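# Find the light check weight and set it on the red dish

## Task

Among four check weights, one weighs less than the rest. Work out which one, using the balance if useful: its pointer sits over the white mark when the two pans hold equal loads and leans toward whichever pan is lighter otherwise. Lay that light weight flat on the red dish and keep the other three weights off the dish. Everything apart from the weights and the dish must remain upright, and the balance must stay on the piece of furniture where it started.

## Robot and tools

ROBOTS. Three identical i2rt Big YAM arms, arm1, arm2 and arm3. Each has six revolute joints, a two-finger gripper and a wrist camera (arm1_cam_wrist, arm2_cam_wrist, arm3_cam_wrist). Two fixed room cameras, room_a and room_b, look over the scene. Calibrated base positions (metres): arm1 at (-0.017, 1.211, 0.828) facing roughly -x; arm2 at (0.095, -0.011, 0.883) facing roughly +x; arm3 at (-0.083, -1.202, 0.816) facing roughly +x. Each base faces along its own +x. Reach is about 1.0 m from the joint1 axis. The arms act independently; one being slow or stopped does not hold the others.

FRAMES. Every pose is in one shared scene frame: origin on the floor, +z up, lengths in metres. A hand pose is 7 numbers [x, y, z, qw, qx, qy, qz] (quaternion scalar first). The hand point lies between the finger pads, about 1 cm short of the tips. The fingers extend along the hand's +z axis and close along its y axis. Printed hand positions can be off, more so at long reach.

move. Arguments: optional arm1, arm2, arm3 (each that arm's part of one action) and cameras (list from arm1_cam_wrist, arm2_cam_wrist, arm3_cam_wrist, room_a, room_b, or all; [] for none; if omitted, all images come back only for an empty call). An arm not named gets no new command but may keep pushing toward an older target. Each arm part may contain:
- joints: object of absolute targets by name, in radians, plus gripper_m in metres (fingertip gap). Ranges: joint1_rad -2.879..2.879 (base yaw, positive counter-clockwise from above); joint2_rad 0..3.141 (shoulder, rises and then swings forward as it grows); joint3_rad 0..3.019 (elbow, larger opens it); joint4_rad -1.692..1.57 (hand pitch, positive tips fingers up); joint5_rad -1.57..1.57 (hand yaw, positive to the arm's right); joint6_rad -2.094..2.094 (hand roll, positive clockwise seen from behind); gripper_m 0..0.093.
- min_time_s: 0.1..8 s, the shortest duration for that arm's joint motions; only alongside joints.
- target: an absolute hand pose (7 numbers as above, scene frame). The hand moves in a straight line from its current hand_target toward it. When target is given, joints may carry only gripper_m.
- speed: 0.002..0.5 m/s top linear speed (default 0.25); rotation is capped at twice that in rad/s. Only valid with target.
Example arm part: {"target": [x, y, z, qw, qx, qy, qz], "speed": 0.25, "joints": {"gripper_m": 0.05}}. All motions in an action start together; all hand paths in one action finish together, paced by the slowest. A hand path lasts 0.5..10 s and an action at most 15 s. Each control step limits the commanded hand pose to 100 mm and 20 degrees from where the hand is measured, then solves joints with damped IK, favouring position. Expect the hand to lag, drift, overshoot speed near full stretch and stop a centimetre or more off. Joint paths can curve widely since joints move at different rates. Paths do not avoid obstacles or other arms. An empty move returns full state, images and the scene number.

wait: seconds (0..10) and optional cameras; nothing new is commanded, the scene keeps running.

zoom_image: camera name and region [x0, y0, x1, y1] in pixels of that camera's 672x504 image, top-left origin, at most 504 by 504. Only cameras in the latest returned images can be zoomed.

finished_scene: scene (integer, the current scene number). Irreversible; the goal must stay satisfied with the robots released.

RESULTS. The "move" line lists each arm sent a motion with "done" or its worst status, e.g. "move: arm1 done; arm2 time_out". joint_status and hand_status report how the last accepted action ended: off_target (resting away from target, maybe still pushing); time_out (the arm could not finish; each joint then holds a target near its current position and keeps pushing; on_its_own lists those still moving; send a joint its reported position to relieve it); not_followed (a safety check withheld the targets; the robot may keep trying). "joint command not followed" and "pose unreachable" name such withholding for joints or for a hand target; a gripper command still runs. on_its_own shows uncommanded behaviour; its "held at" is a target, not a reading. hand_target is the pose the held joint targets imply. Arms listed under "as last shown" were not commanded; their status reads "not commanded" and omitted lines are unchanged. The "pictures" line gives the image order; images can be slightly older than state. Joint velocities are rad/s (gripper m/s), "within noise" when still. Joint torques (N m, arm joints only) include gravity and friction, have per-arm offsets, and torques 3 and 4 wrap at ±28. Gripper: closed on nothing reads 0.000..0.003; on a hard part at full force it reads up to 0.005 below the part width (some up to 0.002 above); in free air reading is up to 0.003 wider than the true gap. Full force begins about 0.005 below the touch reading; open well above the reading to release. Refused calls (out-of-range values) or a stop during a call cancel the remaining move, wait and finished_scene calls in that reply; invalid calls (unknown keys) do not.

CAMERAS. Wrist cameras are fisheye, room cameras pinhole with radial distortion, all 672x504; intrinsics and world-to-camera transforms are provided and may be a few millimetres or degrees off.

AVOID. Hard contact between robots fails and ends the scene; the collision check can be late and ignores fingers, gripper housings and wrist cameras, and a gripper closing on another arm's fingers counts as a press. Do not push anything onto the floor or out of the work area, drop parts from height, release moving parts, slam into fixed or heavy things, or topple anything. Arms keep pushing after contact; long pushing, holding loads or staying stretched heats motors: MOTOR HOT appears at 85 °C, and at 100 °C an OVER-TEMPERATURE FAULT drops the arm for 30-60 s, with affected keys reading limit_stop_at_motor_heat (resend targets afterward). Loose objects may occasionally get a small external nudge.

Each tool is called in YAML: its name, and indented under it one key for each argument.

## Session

move:

Scene clock: 0.00 s.
Joint torques (N m): no reading
Heat: arm1: hottest joint2_rad 36 °C; arm2: hottest joint2_rad 29 °C; arm3: hottest joint2_rad 34 °C.
Joint velocities: within noise
arm1.joint_positions: joint1_rad=+0.776 joint2_rad=+0.602 joint3_rad=+1.507 joint4_rad=-1.261 joint5_rad=+0.098 joint6_rad=+0.607 gripper_m=+0.09396
arm1.joint_status: not commanded
arm1.hand: x=-0.1701 y=+1.0660 z=+1.4453 quat_wxyz=(-0.349, -0.815, -0.066, +0.458) (m; scene frame)
arm1.hand_target: x=-0.1672 y=+1.0692 z=+1.4585 quat_wxyz=(-0.357, -0.807, -0.065, +0.467) (m; scene frame)
arm1.hand_status: not commanded
arm2.joint_positions: joint1_rad=+0.021 joint2_rad=+0.603 joint3_rad=+1.379 joint4_rad=-1.633 joint5_rad=-0.031 joint6_rad=+0.148 gripper_m=+0.09396
arm2.joint_status: not commanded
arm2.hand: x=-0.0901 y=-0.0176 z=+1.3638 quat_wxyz=(+0.028, +0.934, -0.076, -0.347) (m; scene frame)
arm2.hand_target: x=-0.0886 y=-0.0177 z=+1.3731 quat_wxyz=(+0.029, +0.930, -0.075, -0.358) (m; scene frame)
arm2.hand_status: not commanded
arm3.joint_positions: joint1_rad=+0.525 joint2_rad=+0.628 joint3_rad=+1.422 joint4_rad=-1.611 joint5_rad=-0.278 joint6_rad=-0.485 gripper_m=+0.09396
arm3.joint_status: not commanded
arm3.hand: x=-0.2389 y=-1.3139 z=+1.3216 quat_wxyz=(+0.100, +0.819, +0.423, -0.375) (m; scene frame)
arm3.hand_target: x=-0.2372 y=-1.3133 z=+1.3293 quat_wxyz=(+0.099, +0.815, +0.422, -0.384) (m; scene frame)
arm3.hand_status: not commanded
pictures: arm1_cam_wrist, arm2_cam_wrist, arm3_cam_wrist, room_a, room_b
camera_calibration:
arm1_cam_wrist: T_world_to_cam=[[-0.426578, 0.750242, -0.505142, -0.142259], [0.876534, 0.205232, -0.435395, 0.562627], [-0.22298, -0.628504, -0.74516, 1.8366], [0, 0, 0, 1]] pos_world=[-0.144322, 1.14557, 1.54166]
arm2_cam_wrist: T_world_to_cam=[[0.114776, 0.987548, -0.107587, 0.175562], [0.988832, -0.123942, -0.0827592, 0.205023], [-0.0950631, -0.0968864, -0.990745, 1.46502], [0, 0, 0, 1]] pos_world=[-0.0836141, -0.00602373, 1.48732]
arm3_cam_wrist: T_world_to_cam=[[-0.763962, 0.629021, 0.143855, 0.455582], [0.608574, 0.776494, -0.163383, 1.38403], [-0.214474, -0.0372722, -0.976018, 1.31615], [0, 0, 0, 1]] pos_world=[-0.211956, -1.3122, 1.44517]

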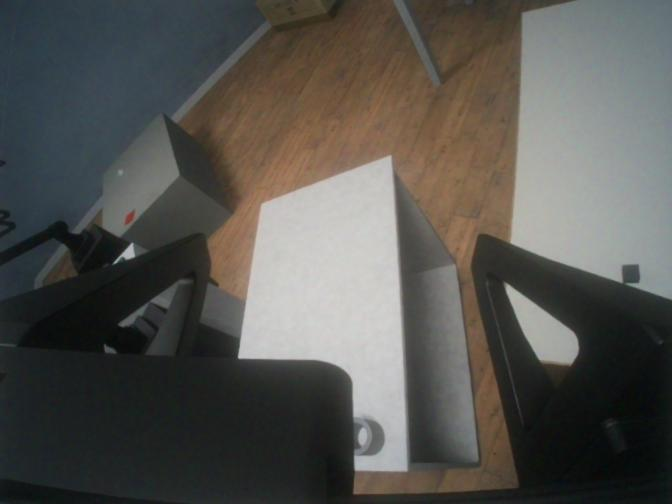

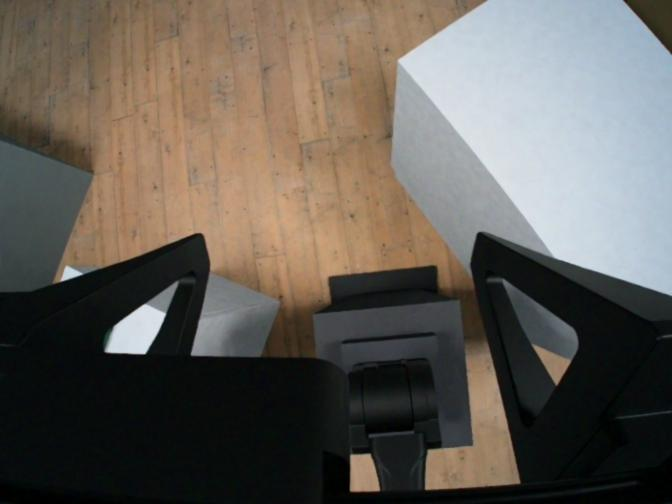

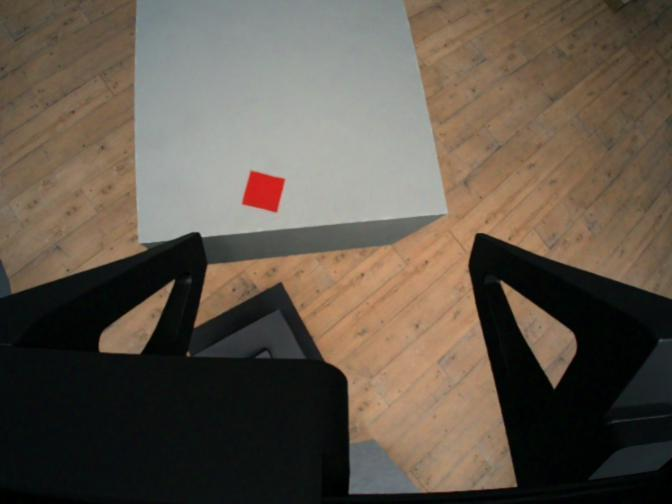

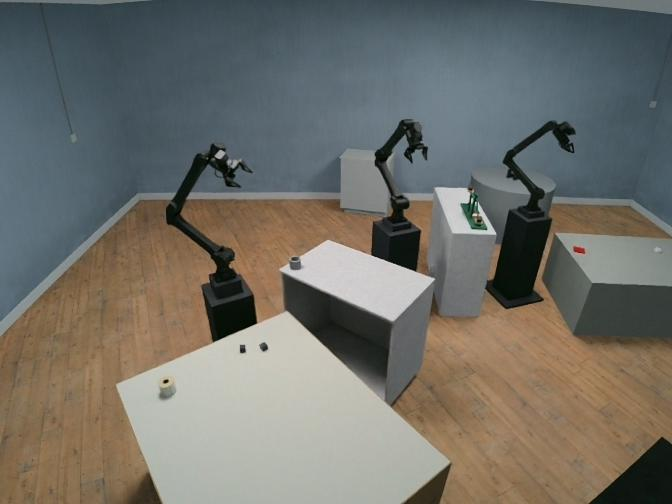

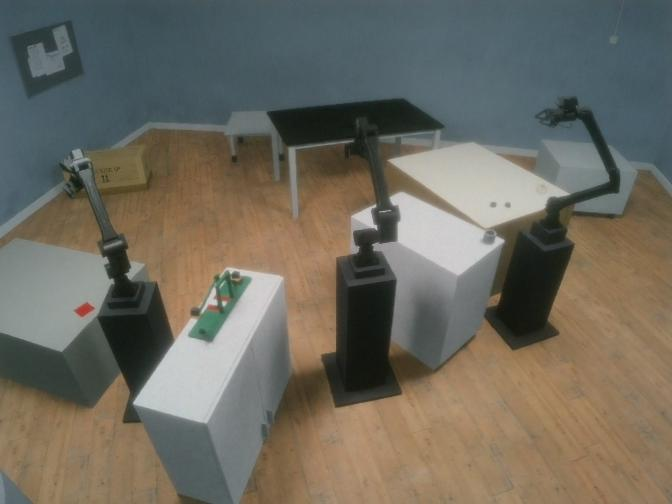

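zoom_image:
  camera: "room_a"
  region: [440, 170, 510, 240]

zoom_image:
  camera: "room_b"
  region: [170, 250, 270, 350]

Scaled by 7.200 from the camera's 672x504 image, which has a finer 960x720 frame.

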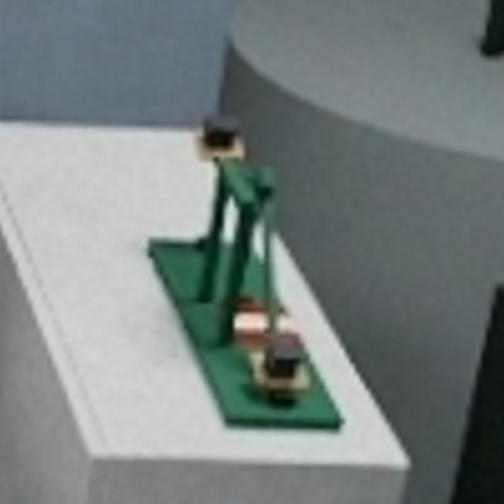

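Scaled by 5.040 from the camera's 672x504 image, which has a finer 960x720 frame.

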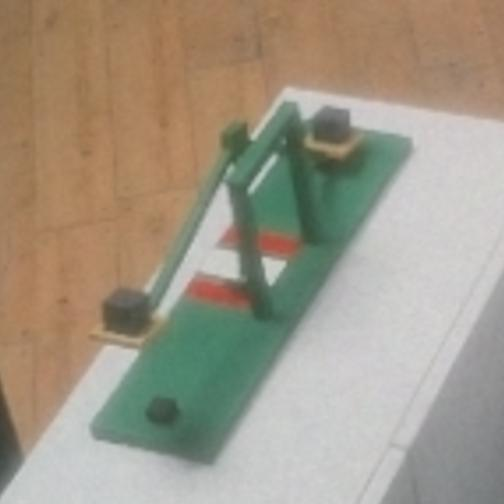

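move:
  arm3: {"joints":{"joint1_rad":-2.15,"joint2_rad":0.65,"joint3_rad":1.4,"joint4_rad":-1.35,"joint5_rad":0,"joint6_rad":0}}
  cameras: ["arm3_cam_wrist"]

zoom_image:
  camera: "arm3_cam_wrist"
  region: [160, 40, 520, 310]

Scene clock: 4.00 s.
Joint torques (N m): arm1=[-0.44 2.84 9.92 2.06 0.08 -0.15] | arm2=[1.73 2.2 10.76 1.78 -0.03 0.1] | arm3=[-1.73 0.97 6.71 2.37 0.08 0.03]
Heat: arm1: hottest joint2_rad 36 °C; arm2: hottest joint2_rad 29 °C; arm3: hottest joint2_rad 34 °C.
move: arm3 done
Joint velocities: within noise
arm1, arm2: as last shown
arm3.joint_positions: joint1_rad=-2.143 joint2_rad=+0.645 joint3_rad=+1.405 joint4_rad=-1.363 joint5_rad=-0.002 joint6_rad=-0.008 gripper_m=+0.09398
arm3.joint_status: all done
arm3.hand: x=+0.0851 y=-1.0271 z=+1.3507 quat_wxyz=(-0.424, +0.357, -0.810, -0.190) (m; scene frame)
arm3.hand_target: x=+0.0897 y=-1.0252 z=+1.3498 quat_wxyz=(-0.425, +0.350, -0.813, -0.190) (m; scene frame)
arm3.hand_status: not commanded
pictures: arm3_cam_wrist
camera_calibration:
arm3_cam_wrist: T_world_to_cam=[[0.736222, -0.676576, -0.0148984, -0.735666], [-0.640225, -0.689195, -0.339298, -0.192636], [0.219293, 0.259337, -0.940561, 1.6447], [0, 0, 0, 1]] pos_world=[0.0576118, -1.05703, 1.47062]

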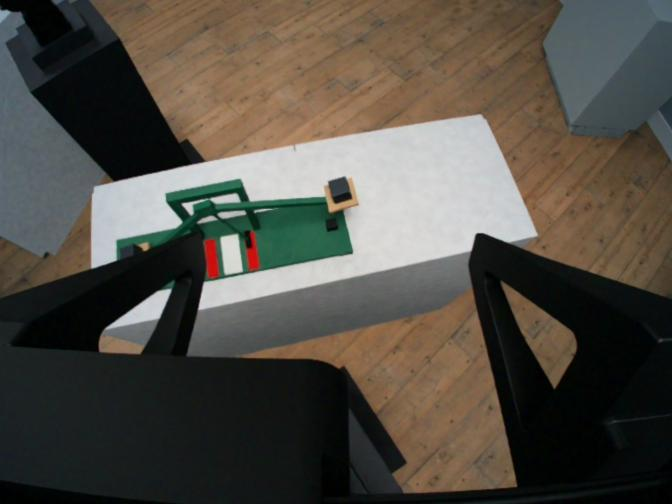

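Scaled by 1.400 from the camera's 672x504 image, which has a finer 960x720 frame.

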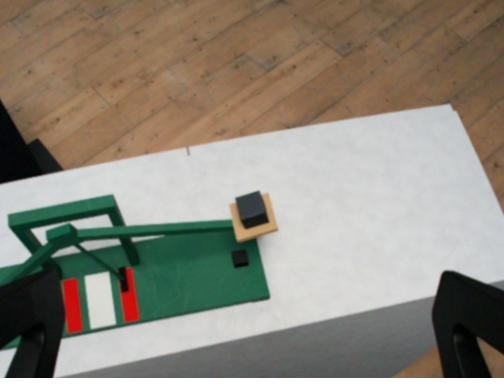

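move:
  arm3: {"target":[0.263,-0.825,1.07,0.042,0.292,0.955,-0.0127],"speed":0.3,"joints":{"gripper_m":0.08}}
  cameras: ["arm3_cam_wrist"]

Scene clock: 8.00 s.
Joint torques (N m): arm1=[-0.56 2.96 9.95 2.03 0.08 -0.15] | arm2=[1.44 2.14 10.74 1.8 -0.03 0.09] | arm3=[-1.32 -14.27 11.44 0.1 0.08 0]
Heat: arm1: hottest joint2_rad 36 °C; arm2: hottest joint3_rad 30 °C; arm3: hottest joint2_rad 34 °C.
move: arm3 off_target
Joint velocities: within noise
arm1, arm2: as last shown
arm3.joint_positions: joint1_rad=-2.098 joint2_rad=+1.643 joint3_rad=+1.622 joint4_rad=-1.552 joint5_rad=+0.101 joint6_rad=+1.450 gripper_m=+0.08010
arm3.joint_status: all done
arm3.hand: x=+0.2532 y=-0.8331 z=+1.0636 quat_wxyz=(-0.041, -0.285, -0.958, +0.020) (m; scene frame)
arm3.hand_target: x=+0.2627 y=-0.8255 z=+1.0699 quat_wxyz=(-0.042, -0.292, -0.955, +0.012) (m; scene frame)
arm3.hand_status: off_target (0.014 m and 1.2 deg from the pose sent, 0.389 m and 93.5 deg at the start)
pictures: arm3_cam_wrist
camera_calibration:
arm3_cam_wrist: T_world_to_cam=[[-0.556178, -0.830963, 0.012933, -0.563468], [-0.713266, 0.485273, 0.505729, 0.049455], [-0.426518, 0.272051, -0.862595, 1.37862], [0, 0, 0, 1]] pos_world=[0.309891, -0.867274, 1.17147]

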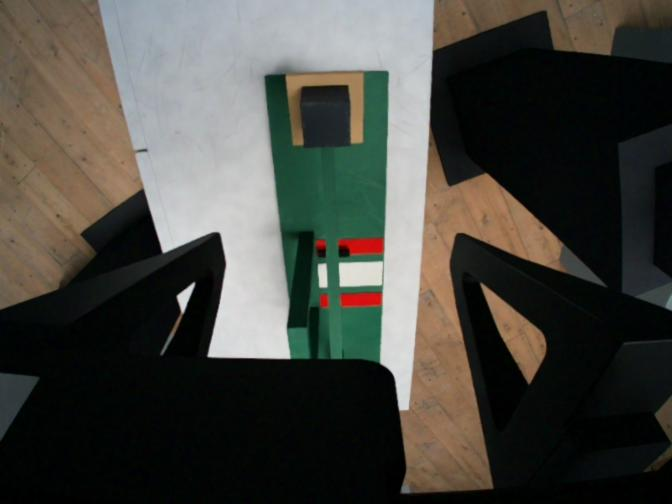

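move:
  arm3: {"target":[0.277,-0.825,0.965,0.042,0.292,0.955,-0.0127],"speed":0.2,"joints":{"gripper_m":0.08}}
  cameras: ["arm3_cam_wrist"]

Scene clock: 9.57 s.
Joint torques (N m): arm1=[-0.44 2.96 10.03 2.09 0.1 -0.14] | arm2=[1.26 2.26 10.76 1.76 -0.02 0.08] | arm3=[-1.55 -15.21 8.01 0.88 0.08 -0.13]
Heat: arm1: hottest joint2_rad 36 °C; arm2: hottest joint3_rad 30 °C; arm3: hottest joint2_rad 34 °C.
move: arm3 off_target
Joint velocities: within noise
arm1, arm2: as last shown
arm3.joint_positions: joint1_rad=-2.120 joint2_rad=+1.704 joint3_rad=+1.467 joint4_rad=-1.309 joint5_rad=+0.100 joint6_rad=+1.446 gripper_m=+0.08010
arm3.joint_status: all done
arm3.hand: x=+0.2729 y=-0.8258 z=+0.9753 quat_wxyz=(-0.046, -0.294, -0.955, +0.008) (m; scene frame)
arm3.hand_target: x=+0.2769 y=-0.8252 z=+0.9651 quat_wxyz=(-0.042, -0.292, -0.955, +0.013) (m; scene frame)
arm3.hand_status: off_target (0.011 m and 0.7 deg from the pose sent, 0.102 m and 1.2 deg at the start)
pictures: arm3_cam_wrist
camera_calibration:
arm3_cam_wrist: T_world_to_cam=[[-0.570872, -0.820924, -0.013786, -0.506977], [-0.713161, 0.487474, 0.503756, 0.108289], [-0.406825, 0.297412, -0.863736, 1.32554], [0, 0, 0, 1]] pos_world=[0.327072, -0.863209, 1.08338]

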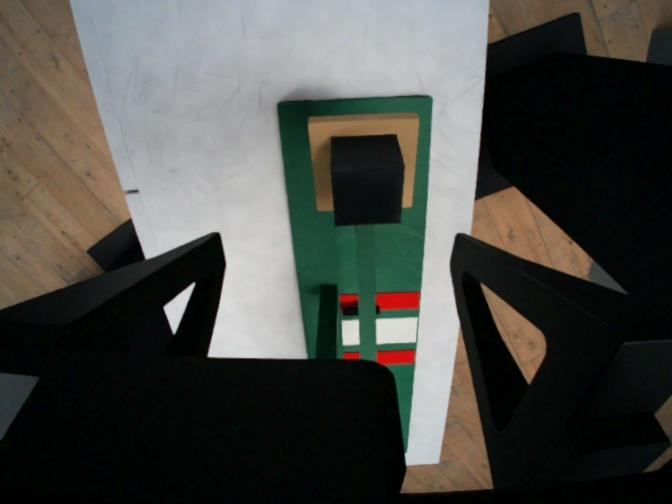

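move:
  arm3: {"target":[0.271,-0.838,0.917,0.042,0.292,0.955,-0.0127],"speed":0.12}
  cameras: ["arm3_cam_wrist"]

Scene clock: 10.93 s.
Joint torques (N m): arm1=[-0.26 2.96 10.04 2.15 0.09 -0.13] | arm2=[1.61 2.02 10.76 1.76 -0.03 0.09] | arm3=[-1.55 -14.51 7.34 0.9 0.08 -0.14]
Heat: arm1: hottest joint2_rad 36 °C; arm2: hottest joint3_rad 31 °C; arm3: hottest joint2_rad 34 °C.
move: arm3 off_target
Joint velocities: within noise
arm1, arm2: as last shown
arm3.joint_positions: joint1_rad=-2.128 joint2_rad=+1.704 joint3_rad=+1.348 joint4_rad=-1.178 joint5_rad=+0.100 joint6_rad=+1.437 gripper_m=+0.08010
arm3.joint_status: not commanded
arm3.hand: x=+0.2687 y=-0.8363 z=+0.9320 quat_wxyz=(-0.048, -0.294, -0.955, +0.003) (m; scene frame)
arm3.hand_target: x=+0.2707 y=-0.8384 z=+0.9172 quat_wxyz=(-0.042, -0.292, -0.955, +0.013) (m; scene frame)
arm3.hand_status: off_target (0.015 m and 1.3 deg from the pose sent, 0.060 m and 0.7 deg at the start)
pictures: arm3_cam_wrist
camera_calibration:
arm3_cam_wrist: T_world_to_cam=[[-0.570274, -0.821087, -0.0245725, -0.508786], [-0.717205, 0.483094, 0.502233, 0.131168], [-0.400506, 0.304034, -0.864383, 1.29394], [0, 0, 0, 1]] pos_world=[0.322157, -0.874525, 1.04008]

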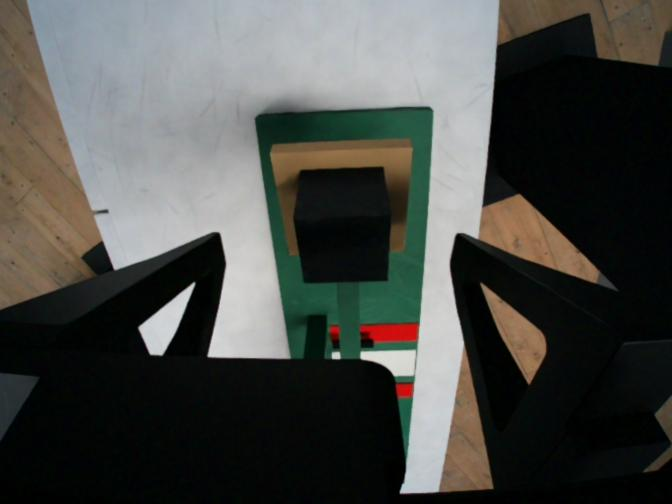

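move:
  arm3: {"target":[0.276,-0.839,0.907,0.042,0.292,0.955,-0.0127],"speed":0.12}

move:
  arm3: {"joints":{"gripper_m":0.022},"min_time_s":1.5}
  cameras: ["arm3_cam_wrist"]

Scene clock: 12.20 s.
Joint torques (N m): arm1=[-0.26 3.02 9.98 1.99 0.07 -0.12] | arm2=[1.2 2.14 10.74 1.8 -0.04 0.08] | arm3=[-1.55 -14.27 7.27 0.92 0.08 -0.11]
Heat: arm1: hottest joint2_rad 36 °C; arm2: hottest joint3_rad 31 °C; arm3: hottest joint2_rad 35 °C.
move: arm3 off_target
Joint velocities: within noise
arm1, arm2: as last shown
arm3.joint_positions: joint1_rad=-2.137 joint2_rad=+1.715 joint3_rad=+1.342 joint4_rad=-1.155 joint5_rad=+0.100 joint6_rad=+1.428 gripper_m=+0.08010
arm3.joint_status: not commanded
arm3.hand: x=+0.2740 y=-0.8369 z=+0.9245 quat_wxyz=(-0.049, -0.294, -0.955, +0.001) (m; scene frame)
arm3.hand_target: x=+0.2755 y=-0.8393 z=+0.9073 quat_wxyz=(-0.042, -0.292, -0.955, +0.013) (m; scene frame)
arm3.hand_status: off_target (0.018 m and 1.6 deg from the pose sent, 0.026 m and 1.4 deg at the start)
pictures: none

Scene clock: 12.87 s.
Joint torques (N m): arm1=[-0.38 2.61 9.95 2.17 0.11 -0.17] | arm2=[1.61 2.32 10.74 1.8 -0.02 0.08] | arm3=[-1.55 -14.21 7.34 0.91 0.12 -0.13]
Heat: arm1: hottest joint2_rad 36 °C; arm2: hottest joint3_rad 31 °C; arm3: hottest joint2_rad 35 °C.
move: arm3 off_target
Joint velocities: within noise
arm1, arm2: as last shown
arm3.joint_positions: joint1_rad=-2.137 joint2_rad=+1.715 joint3_rad=+1.342 joint4_rad=-1.155 joint5_rad=+0.099 joint6_rad=+1.427 gripper_m=+0.02969
arm3.joint_status: gripper_m off_target (ended at +0.02972, target +0.02200)
arm3.hand: x=+0.2738 y=-0.8369 z=+0.9244 quat_wxyz=(-0.049, -0.293, -0.955, +0.001) (m; scene frame)
arm3.hand_target: x=+0.2755 y=-0.8394 z=+0.9073 quat_wxyz=(-0.042, -0.292, -0.955, +0.013) (m; scene frame)
arm3.hand_status: not commanded
pictures: arm3_cam_wrist
camera_calibration:
arm3_cam_wrist: T_world_to_cam=[[-0.569298, -0.821604, -0.0294318, -0.502822], [-0.719028, 0.480226, 0.502376, 0.136846], [-0.39862, 0.307164, -0.864148, 1.29148], [0, 0, 0, 1]] pos_world=[0.326951, -0.875533, 1.03248]

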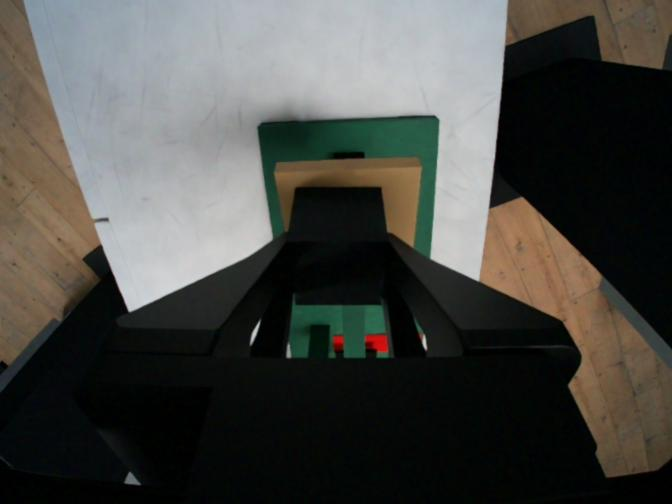

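move:
  arm3: {"target":[0.270,-0.839,1.05,0.042,0.292,0.955,-0.0127],"speed":0.15}
  cameras: ["arm3_cam_wrist","room_b"]

zoom_image:
  camera: "room_b"
  region: [150, 220, 270, 340]

Scene clock: 14.80 s.
Joint torques (N m): arm1=[-0.5 2.32 9.85 2.15 0.11 -0.16] | arm2=[1.55 2.32 10.76 1.68 -0.05 0.09] | arm3=[-0.56 -16.62 11.73 0.14 0.11 -0.01]
Heat: arm1: hottest joint2_rad 36 °C; arm2: hottest joint3_rad 31 °C; arm3: hottest joint2_rad 35 °C.
move: arm3 off_target
Joint velocities: within noise
arm1, arm2: as last shown
arm3.joint_positions: joint1_rad=-2.137 joint2_rad=+1.657 joint3_rad=+1.545 joint4_rad=-1.494 joint5_rad=+0.099 joint6_rad=+1.427 gripper_m=+0.02969
arm3.joint_status: not commanded
arm3.hand: x=+0.2634 y=-0.8499 z=+1.0276 quat_wxyz=(-0.032, -0.291, -0.955, +0.035) (m; scene frame)
arm3.hand_target: x=+0.2693 y=-0.8398 z=+1.0500 quat_wxyz=(-0.042, -0.292, -0.955, +0.013) (m; scene frame)
arm3.hand_status: off_target (0.026 m and 2.8 deg from the pose sent, 0.126 m and 1.6 deg at the start)
pictures: arm3_cam_wrist, room_b
camera_calibration:
arm3_cam_wrist: T_world_to_cam=[[-0.568169, -0.821572, 0.0469421, -0.595069], [-0.693141, 0.508539, 0.510826, 0.0923488], [-0.443552, 0.257698, -0.858401, 1.34447], [0, 0, 0, 1]] pos_world=[0.322252, -0.882321, 1.13485]

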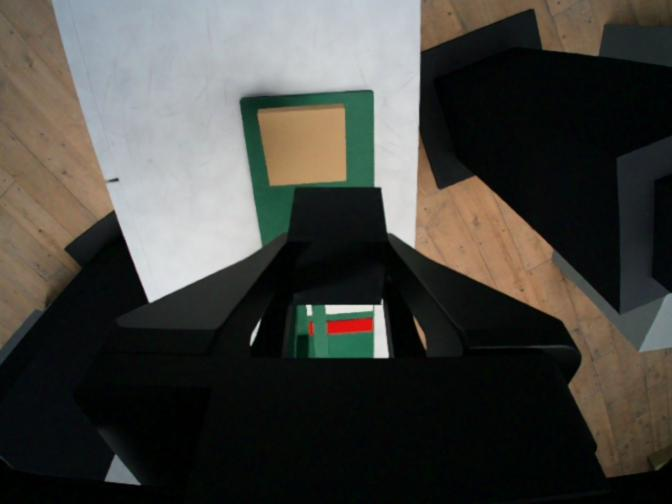

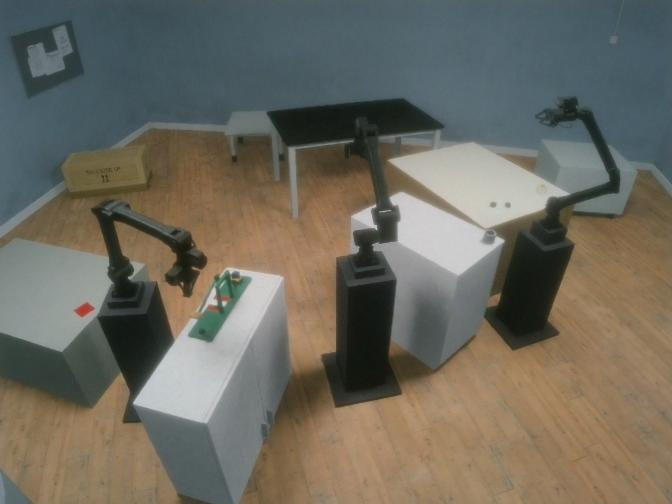

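Scaled by 4.200 from the camera's 672x504 image, which has a finer 960x720 frame.

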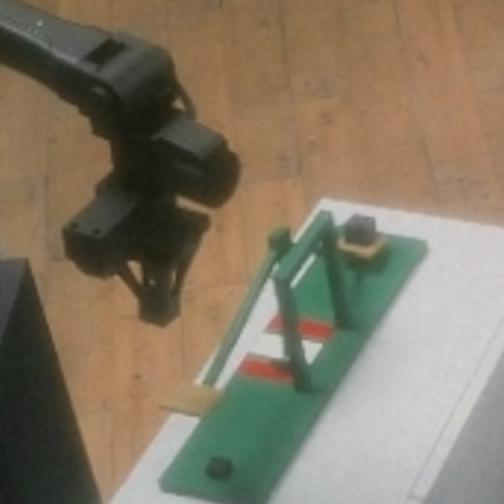

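move:
  arm3: {"joints":{"joint2_rad":0.9,"joint3_rad":1.4,"joint4_rad":-1.4},"min_time_s":1.5}

move:
  arm3: {"joints":{"joint1_rad":0.85,"joint2_rad":0.8,"joint3_rad":1.3,"joint4_rad":-1.3,"joint5_rad":0,"joint6_rad":0},"min_time_s":2.2}
  cameras: ["arm3_cam_wrist"]

Scene clock: 17.20 s.
Joint torques (N m): arm1=[-0.79 3.08 9.83 2 0.11 -0.15] | arm2=[1.44 2.2 10.77 1.76 -0.04 0.09] | arm3=[-0.62 -3.19 7.98 2.18 0.08 -0.08]
Heat: arm1: hottest joint2_rad 36 °C; arm2: hottest joint3_rad 32 °C; arm3: hottest joint2_rad 35 °C.
move: arm3 done
Joint velocities: within noise
arm1.joint_positions: joint1_rad=+0.776 joint2_rad=+0.602 joint3_rad=+1.507 joint4_rad=-1.261 joint5_rad=+0.098 joint6_rad=+0.607 gripper_m=+0.09396
arm1.joint_status: not commanded
arm1.hand: x=-0.1701 y=+1.0660 z=+1.4453 quat_wxyz=(-0.349, -0.815, -0.066, +0.458) (m; scene frame)
arm1.hand_target: x=-0.1672 y=+1.0692 z=+1.4585 quat_wxyz=(-0.357, -0.807, -0.065, +0.467) (m; scene frame)
arm1.hand_status: not commanded
arm2.joint_positions: joint1_rad=+0.021 joint2_rad=+0.603 joint3_rad=+1.379 joint4_rad=-1.633 joint5_rad=-0.031 joint6_rad=+0.148 gripper_m=+0.09396
arm2.joint_status: not commanded
arm2.hand: x=-0.0901 y=-0.0176 z=+1.3638 quat_wxyz=(+0.028, +0.934, -0.076, -0.347) (m; scene frame)
arm2.hand_target: x=-0.0886 y=-0.0177 z=+1.3731 quat_wxyz=(+0.029, +0.930, -0.075, -0.358) (m; scene frame)
arm2.hand_status: not commanded
arm3.joint_positions: joint1_rad=-2.137 joint2_rad=+0.891 joint3_rad=+1.400 joint4_rad=-1.417 joint5_rad=+0.099 joint6_rad=+1.427 gripper_m=+0.02969
arm3.joint_status: all done
arm3.hand: x=+0.1507 y=-0.9777 z=+1.2746 quat_wxyz=(-0.176, -0.293, -0.898, -0.275) (m; scene frame)
arm3.hand_target: x=+0.1537 y=-0.9717 z=+1.2745 quat_wxyz=(-0.176, -0.292, -0.897, -0.280) (m; scene frame)
arm3.hand_status: not commanded
pictures: none

Scene clock: 20.23 s.
Joint torques (N m): arm1=[-0.44 2.9 9.89 2.03 0.11 -0.15] | arm2=[1.67 2.26 10.74 1.83 -0.03 0.08] | arm3=[-0.56 -4.01 8.1 2.4 -0.04 -0.15]
Heat: arm1: hottest joint3_rad 37 °C; arm2: hottest joint3_rad 32 °C; arm3: hottest joint2_rad 35 °C.
move: arm3 done
Joint velocities: within noise
arm1, arm2: as last shown
arm3.joint_positions: joint1_rad=+0.843 joint2_rad=+0.815 joint3_rad=+1.301 joint4_rad=-1.318 joint5_rad=+0.002 joint6_rad=+0.009 gripper_m=+0.02970
arm3.joint_status: all done
arm3.hand: x=-0.3271 y=-1.4000 z=+1.2651 quat_wxyz=(+0.116, +0.881, +0.304, -0.344) (m; scene frame)
arm3.hand_target: x=-0.3244 y=-1.4012 z=+1.2719 quat_wxyz=(+0.121, +0.873, +0.310, -0.357) (m; scene frame)
arm3.hand_status: not commanded
pictures: arm3_cam_wrist
camera_calibration:
arm3_cam_wrist: T_world_to_cam=[[-0.609287, 0.792944, -0.00302448, 0.916407], [0.787248, 0.604445, -0.122013, 1.2606], [-0.0949211, -0.0767217, -0.992524, 1.24365], [0, 0, 0, 1]] pos_world=[-0.316003, -1.39321, 1.39093]

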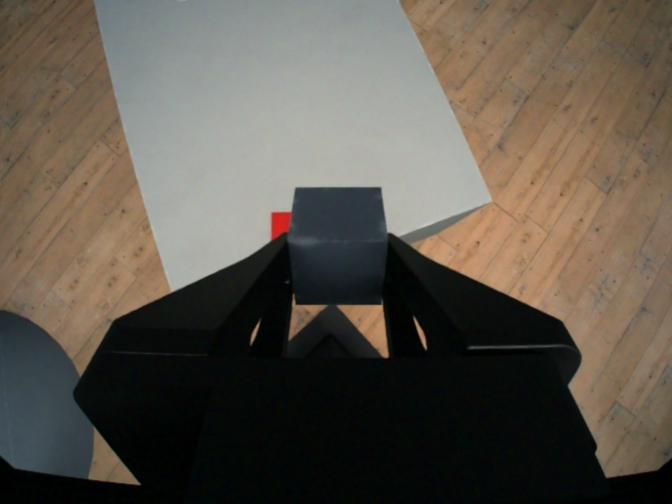

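move:
  arm3: {"target":[-0.28,-1.48,0.80,0.0237,0.890,0.453,-0.0466],"speed":0.35}
  cameras: ["arm3_cam_wrist"]

Scene clock: 22.87 s.
Joint torques (N m): arm1=[-0.09 2.84 9.99 2.09 0.12 -0.13] | arm2=[1.49 2.43 10.74 1.8 -0.03 0.08] | arm3=[-0.67 -8.64 7.77 1.22 -0.08 -0.02]
Heat: arm1: hottest joint3_rad 37 °C; arm2: hottest joint3_rad 33 °C; arm3: hottest joint2_rad 35 °C.
move: arm3 off_target
Joint velocities: within noise
arm1, arm2: as last shown
arm3.joint_positions: joint1_rad=+1.117 joint2_rad=+1.471 joint3_rad=+0.626 joint4_rad=-0.643 joint5_rad=-0.007 joint6_rad=+0.009 gripper_m=+0.02970
arm3.joint_status: not commanded
arm3.hand: x=-0.2734 y=-1.4657 z=+0.7977 quat_wxyz=(+0.017, +0.892, +0.451, -0.038) (m; scene frame)
arm3.hand_target: x=-0.2797 y=-1.4796 z=+0.8004 quat_wxyz=(+0.024, +0.890, +0.453, -0.046) (m; scene frame)
arm3.hand_status: off_target (0.016 m and 1.3 deg from the pose sent, 0.474 m and 39.7 deg at the start)
pictures: arm3_cam_wrist
camera_calibration:
arm3_cam_wrist: T_world_to_cam=[[-0.798943, 0.601405, 0.0013298, 0.663736], [0.517403, 0.686219, 0.51127, 0.741948], [0.306568, 0.409164, -0.859419, 1.49554], [0, 0, 0, 1]] pos_world=[-0.312084, -1.52023, 0.905076]

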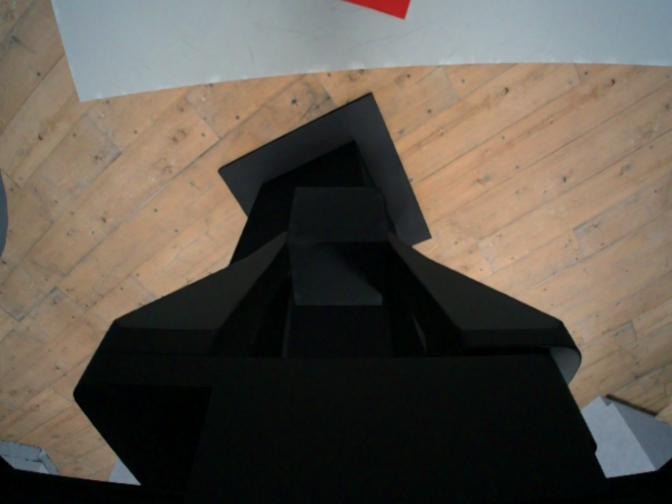

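move:
  arm3: {"target":[-0.345,-1.565,0.72,0.0237,0.890,0.453,-0.0466],"speed":0.3}
  cameras: ["arm3_cam_wrist","room_a"]

zoom_image:
  camera: "room_a"
  region: [540, 180, 630, 270]

Scene clock: 24.40 s.
Joint torques (N m): arm1=[-0.03 2.9 9.76 2.17 0.1 -0.14] | arm2=[1.44 2.26 10.7 1.8 -0.04 0.09] | arm3=[-1.26 -13.39 7.2 1.07 -0.08 -0.07]
Heat: arm1: hottest joint3_rad 37 °C; arm2: hottest joint3_rad 33 °C; arm3: hottest joint2_rad 35 °C.
move: arm3 off_target
Joint velocities: within noise
arm1, arm2: as last shown
arm3.joint_positions: joint1_rad=+1.117 joint2_rad=+1.875 joint3_rad=+0.889 joint4_rad=-0.499 joint5_rad=-0.007 joint6_rad=+0.009 gripper_m=+0.02970
arm3.joint_status: not commanded
arm3.hand: x=-0.3365 y=-1.5517 z=+0.7224 quat_wxyz=(+0.018, +0.891, +0.451, -0.039) (m; scene frame)
arm3.hand_target: x=-0.3448 y=-1.5646 z=+0.7204 quat_wxyz=(+0.024, +0.890, +0.453, -0.047) (m; scene frame)
arm3.hand_status: off_target (0.016 m and 1.1 deg from the pose sent, 0.145 m and 1.3 deg at the start)
pictures: arm3_cam_wrist, room_a
camera_calibration:
arm3_cam_wrist: T_world_to_cam=[[-0.798923, 0.601432, 0.00092293, 0.66551], [0.518309, 0.687724, 0.508322, 0.876846], [0.305087, 0.406589, -0.861167, 1.48219], [0, 0, 0, 1]] pos_world=[-0.37498, -1.60593, 0.830074]

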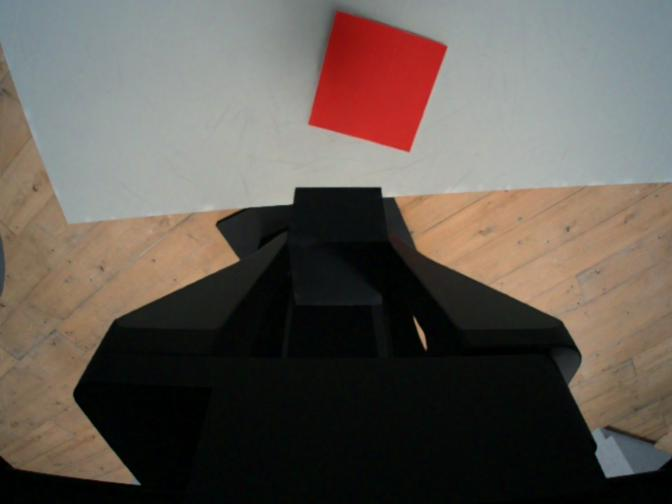

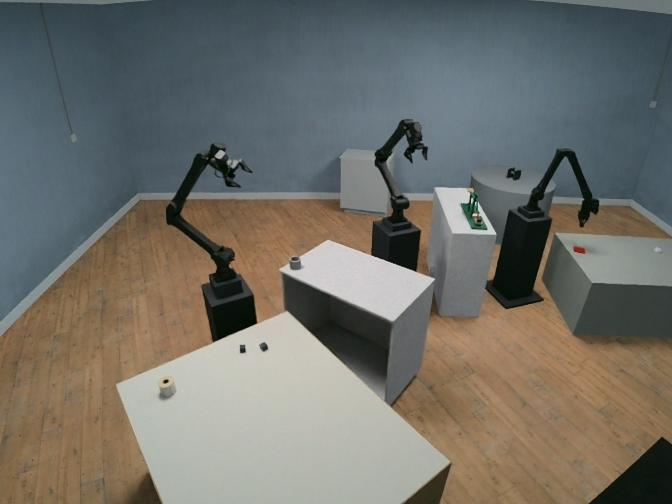

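Scaled by 5.600 from the camera's 672x504 image, which has a finer 960x720 frame.

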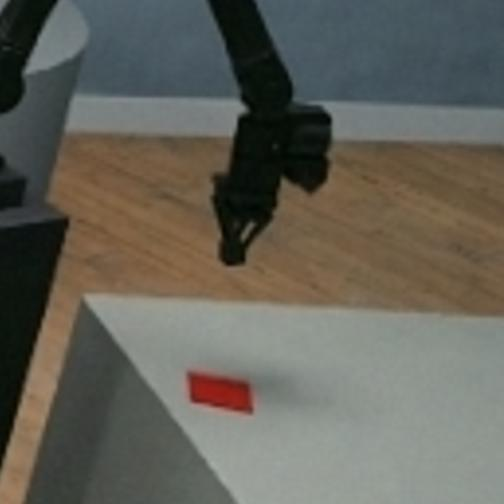

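move:
  arm3: {"target":[-0.386,-1.583,0.62,0.0237,0.890,0.453,-0.0466],"speed":0.2}
  cameras: ["arm3_cam_wrist","room_a","room_b"]

zoom_image:
  camera: "room_a"
  region: [540, 190, 620, 270]

zoom_image:
  camera: "room_b"
  region: [40, 240, 140, 340]

Scene clock: 26.20 s.
Joint torques (N m): arm1=[-0.56 3.19 9.94 2.09 0.06 -0.13] | arm2=[1.55 2.14 10.65 1.77 -0.03 0.08] | arm3=[-1.73 -16.21 5.64 1.06 -0.09 -0.12]
Heat: arm1: hottest joint3_rad 38 °C; arm2: hottest joint3_rad 34 °C; arm3: hottest joint2_rad 35 °C.
move: arm3 off_target
Joint velocities: within noise
arm1, arm2: as last shown
arm3.joint_positions: joint1_rad=+1.076 joint2_rad=+2.180 joint3_rad=+1.040 joint4_rad=-0.341 joint5_rad=-0.012 joint6_rad=-0.032 gripper_m=+0.02970
arm3.joint_status: not commanded
arm3.hand: x=-0.3779 y=-1.5758 z=+0.6252 quat_wxyz=(+0.020, +0.891, +0.451, -0.041) (m; scene frame)
arm3.hand_target: x=-0.3859 y=-1.5827 z=+0.6202 quat_wxyz=(+0.024, +0.890, +0.453, -0.047) (m; scene frame)
arm3.hand_status: off_target (0.012 m and 0.8 deg from the pose sent, 0.118 m and 1.1 deg at the start)
pictures: arm3_cam_wrist, room_a, room_b
camera_calibration:
arm3_cam_wrist: T_world_to_cam=[[-0.799174, 0.601099, -0.000101876, 0.64698], [0.518991, 0.690094, 0.504399, 0.970653], [0.303264, 0.40305, -0.863471, 1.41615], [0, 0, 0, 1]] pos_world=[-0.416177, -1.62952, 0.733271]

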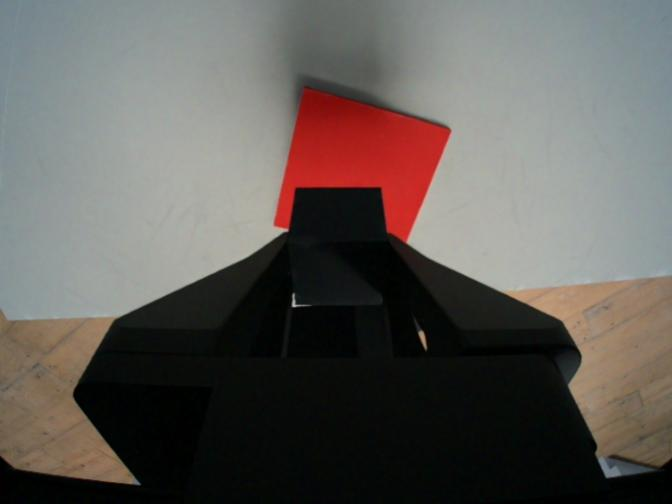

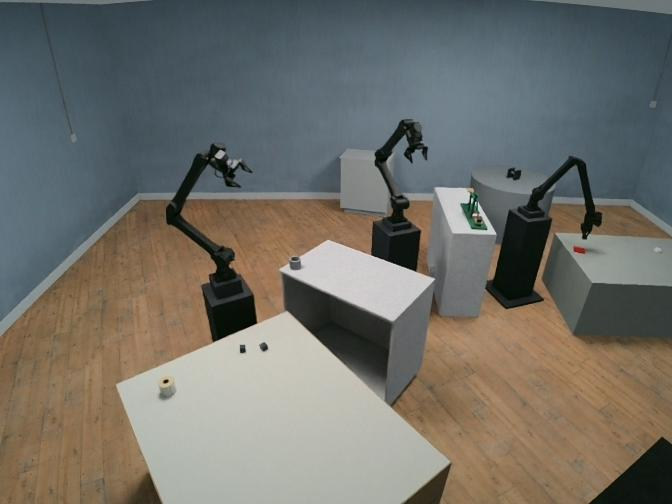

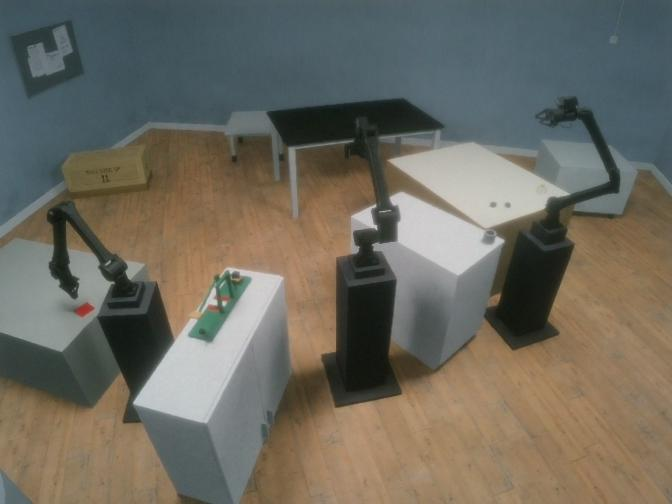

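Scaled by 6.300 from the camera's 672x504 image, which has a finer 960x720 frame.

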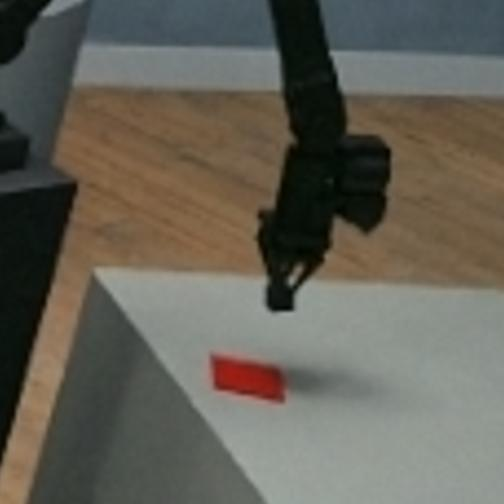

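Scaled by 5.040 from the camera's 672x504 image, which has a finer 960x720 frame.

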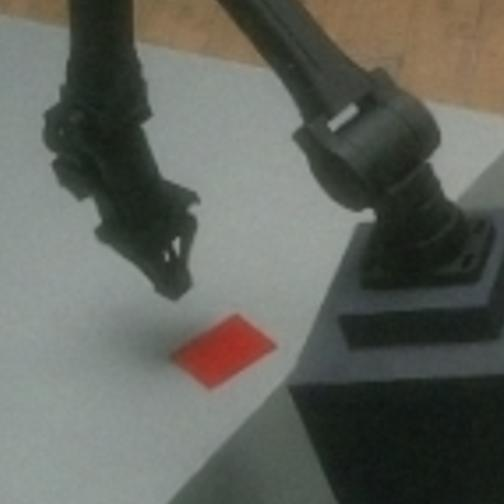

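move:
  arm3: {"target":[-0.384,-1.565,0.535,0.0237,0.890,0.453,-0.0466],"speed":0.15}
  cameras: ["arm3_cam_wrist","room_a","room_b"]

zoom_image:
  camera: "room_a"
  region: [550, 210, 610, 270]

zoom_image:
  camera: "room_b"
  region: [40, 260, 120, 340]

Scene clock: 28.03 s.
Joint torques (N m): arm1=[-0.26 2.61 10.03 2.21 0.1 -0.17] | arm2=[1.55 2.32 10.8 1.78 -0.03 0.09] | arm3=[-1.9 -16.73 3.85 1.11 -0.09 -0.12]
Heat: arm1: hottest joint3_rad 38 °C; arm2: hottest joint3_rad 34 °C; arm3: hottest joint2_rad 35 °C.
move: arm3 done
Joint velocities: within noise
arm1, arm2: as last shown
arm3.joint_positions: joint1_rad=+1.059 joint2_rad=+2.385 joint3_rad=+1.075 joint4_rad=-0.164 joint5_rad=-0.014 joint6_rad=-0.051 gripper_m=+0.02970
arm3.joint_status: not commanded
arm3.hand: x=-0.3786 y=-1.5630 z=+0.5422 quat_wxyz=(+0.022, +0.891, +0.452, -0.044) (m; scene frame)
arm3.hand_target: x=-0.3838 y=-1.5648 z=+0.5352 quat_wxyz=(+0.024, +0.890, +0.453, -0.047) (m; scene frame)
arm3.hand_status: done (0.009 m and 0.4 deg from the pose sent, 0.091 m and 0.8 deg at the start)
pictures: arm3_cam_wrist, room_a, room_b
camera_calibration:
arm3_cam_wrist: T_world_to_cam=[[-0.800648, 0.599135, -0.00026649, 0.635134], [0.519375, 0.694282, 0.498219, 1.01418], [0.298685, 0.398759, -0.867051, 1.333], [0, 0, 0, 1]] pos_world=[-0.416369, -1.61621, 0.650666]

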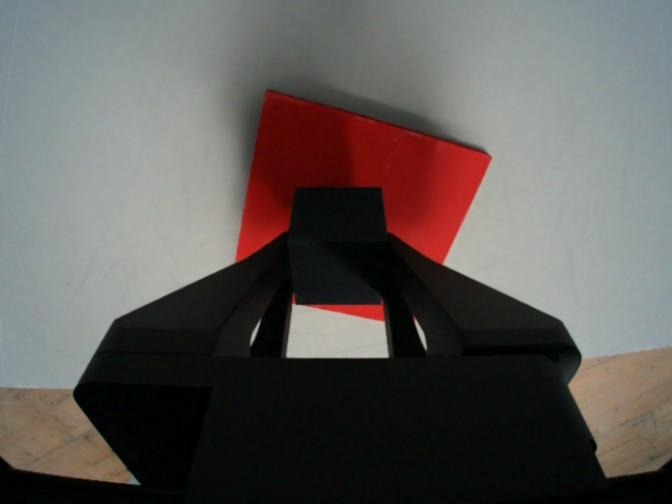

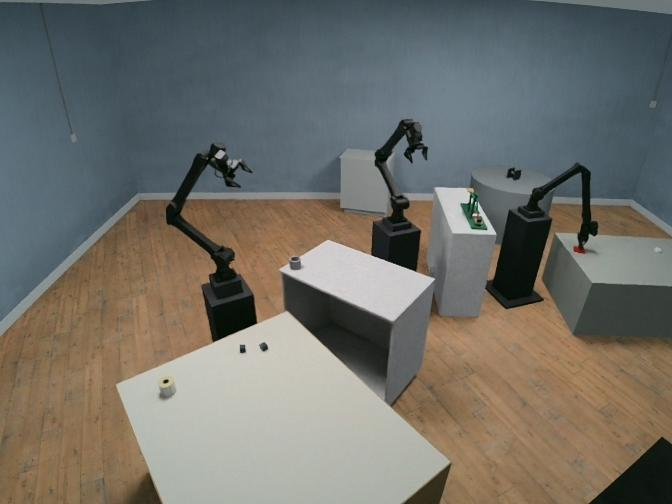

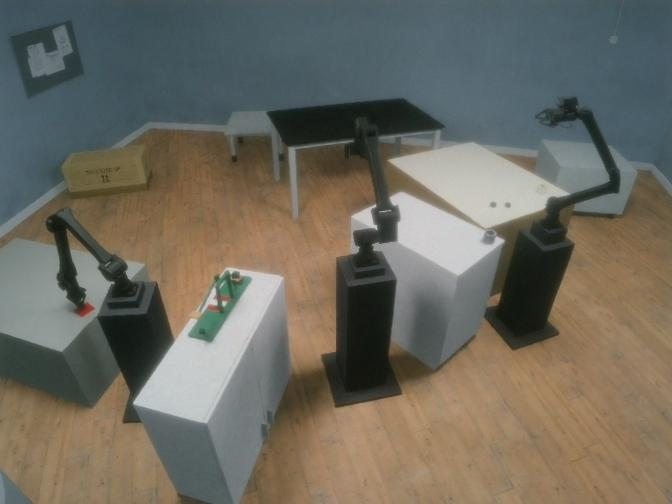

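Scaled by 8.400 from the camera's 672x504 image, which has a finer 960x720 frame.

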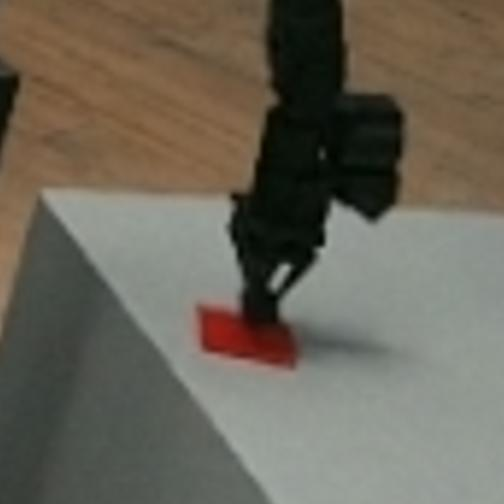

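Scaled by 6.300 from the camera's 672x504 image, which has a finer 960x720 frame.

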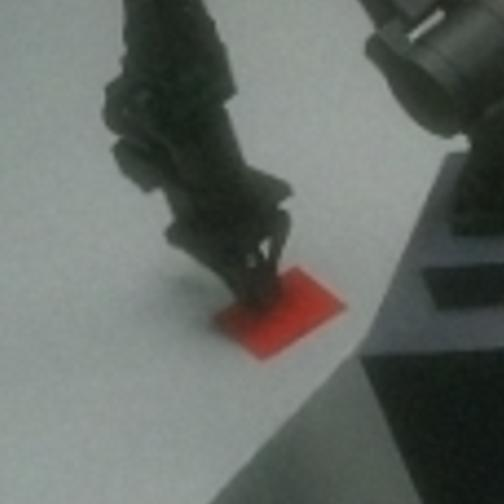

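move:
  arm3: {"target":[-0.383,-1.559,0.513,0.0237,0.890,0.453,-0.0466],"speed":0.08}

move:
  arm3: {"target":[-0.383,-1.559,0.503,0.0237,0.890,0.453,-0.0466],"speed":0.05}
  cameras: ["arm3_cam_wrist","room_a"]

zoom_image:
  camera: "room_a"
  region: [550, 210, 610, 270]

Scene clock: 29.30 s.
Joint torques (N m): arm1=[-0.73 2.78 9.92 2.14 0.08 -0.14] | arm2=[1.38 2.37 10.78 1.78 -0.03 0.08] | arm3=[-2.02 -14.92 3.92 1.47 0.04 -0.12]
Heat: arm1: hottest joint3_rad 38 °C; arm2: hottest joint3_rad 34 °C; arm3: hottest joint2_rad 35 °C.
move: arm3 off_target
Joint velocities: within noise
arm1, arm2: as last shown
arm3.joint_positions: joint1_rad=+1.054 joint2_rad=+2.413 joint3_rad=+1.082 joint4_rad=-0.131 joint5_rad=-0.018 joint6_rad=-0.058 gripper_m=+0.02970
arm3.joint_status: not commanded
arm3.hand: x=-0.3807 y=-1.5628 z=+0.5316 quat_wxyz=(+0.026, +0.890, +0.453, -0.049) (m; scene frame)
arm3.hand_target: x=-0.3825 y=-1.5585 z=+0.5138 quat_wxyz=(+0.024, +0.890, +0.453, -0.047) (m; scene frame)
arm3.hand_status: off_target (0.019 m and 0.4 deg from the pose sent, 0.030 m and 0.4 deg at the start)
pictures: none

Scene clock: 30.27 s.
Joint torques (N m): arm1=[-0.09 3.19 9.81 2.09 0.11 -0.17] | arm2=[1.61 2.37 10.74 1.78 -0.03 0.08] | arm3=[-1.96 -13.57 4.33 1.66 0.04 -0.12]
Heat: arm1: hottest joint3_rad 38 °C; arm2: hottest joint3_rad 34 °C; arm3: hottest joint2_rad 35 °C.
move: arm3 off_target
Joint velocities: within noise
arm1, arm2: as last shown
arm3.joint_positions: joint1_rad=+1.054 joint2_rad=+2.415 joint3_rad=+1.087 joint4_rad=-0.121 joint5_rad=-0.018 joint6_rad=-0.058 gripper_m=+0.02970
arm3.joint_status: not commanded
arm3.hand: x=-0.3837 y=-1.5664 z=+0.5316 quat_wxyz=(+0.028, +0.889, +0.453, -0.055) (m; scene frame)
arm3.hand_target: x=-0.3819 y=-1.5579 z=+0.5048 quat_wxyz=(+0.024, +0.890, +0.453, -0.047) (m; scene frame)
arm3.hand_status: off_target (0.030 m and 1.1 deg from the pose sent, 0.029 m and 0.4 deg at the start)
pictures: arm3_cam_wrist, room_a
camera_calibration:
arm3_cam_wrist: T_world_to_cam=[[-0.802423, 0.59675, -0.00252487, 0.629968], [0.523933, 0.706523, 0.475731, 1.05737], [0.285676, 0.380415, -0.879587, 1.29956], [0, 0, 0, 1]] pos_world=[-0.419743, -1.61736, 0.641648]

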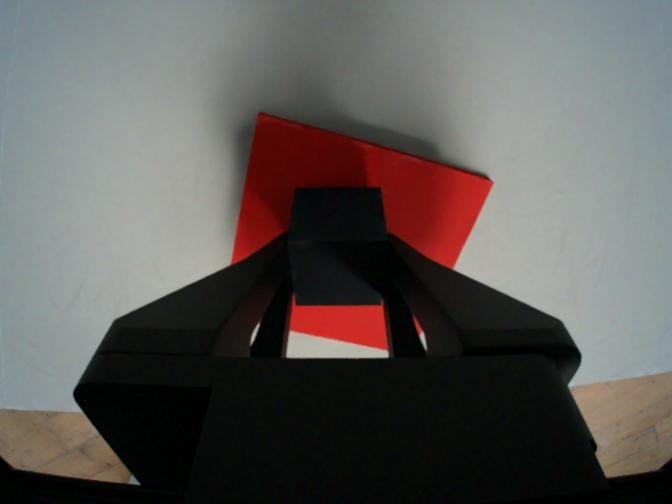

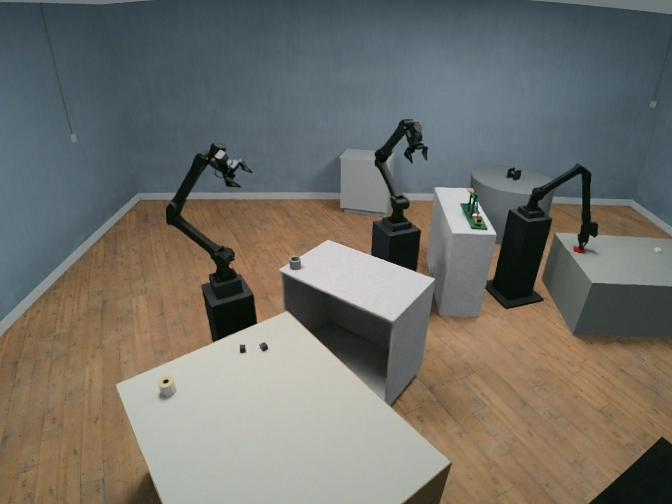

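Scaled by 8.400 from the camera's 672x504 image, which has a finer 960x720 frame.

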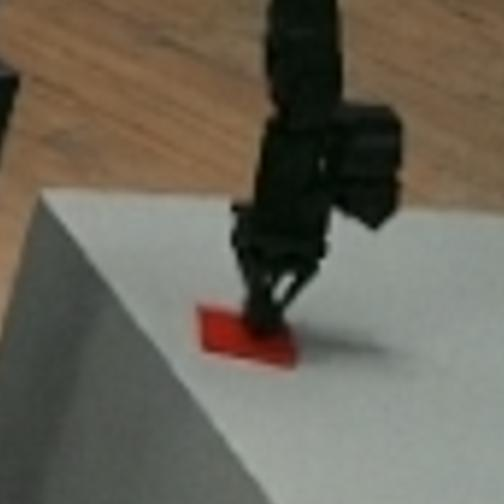

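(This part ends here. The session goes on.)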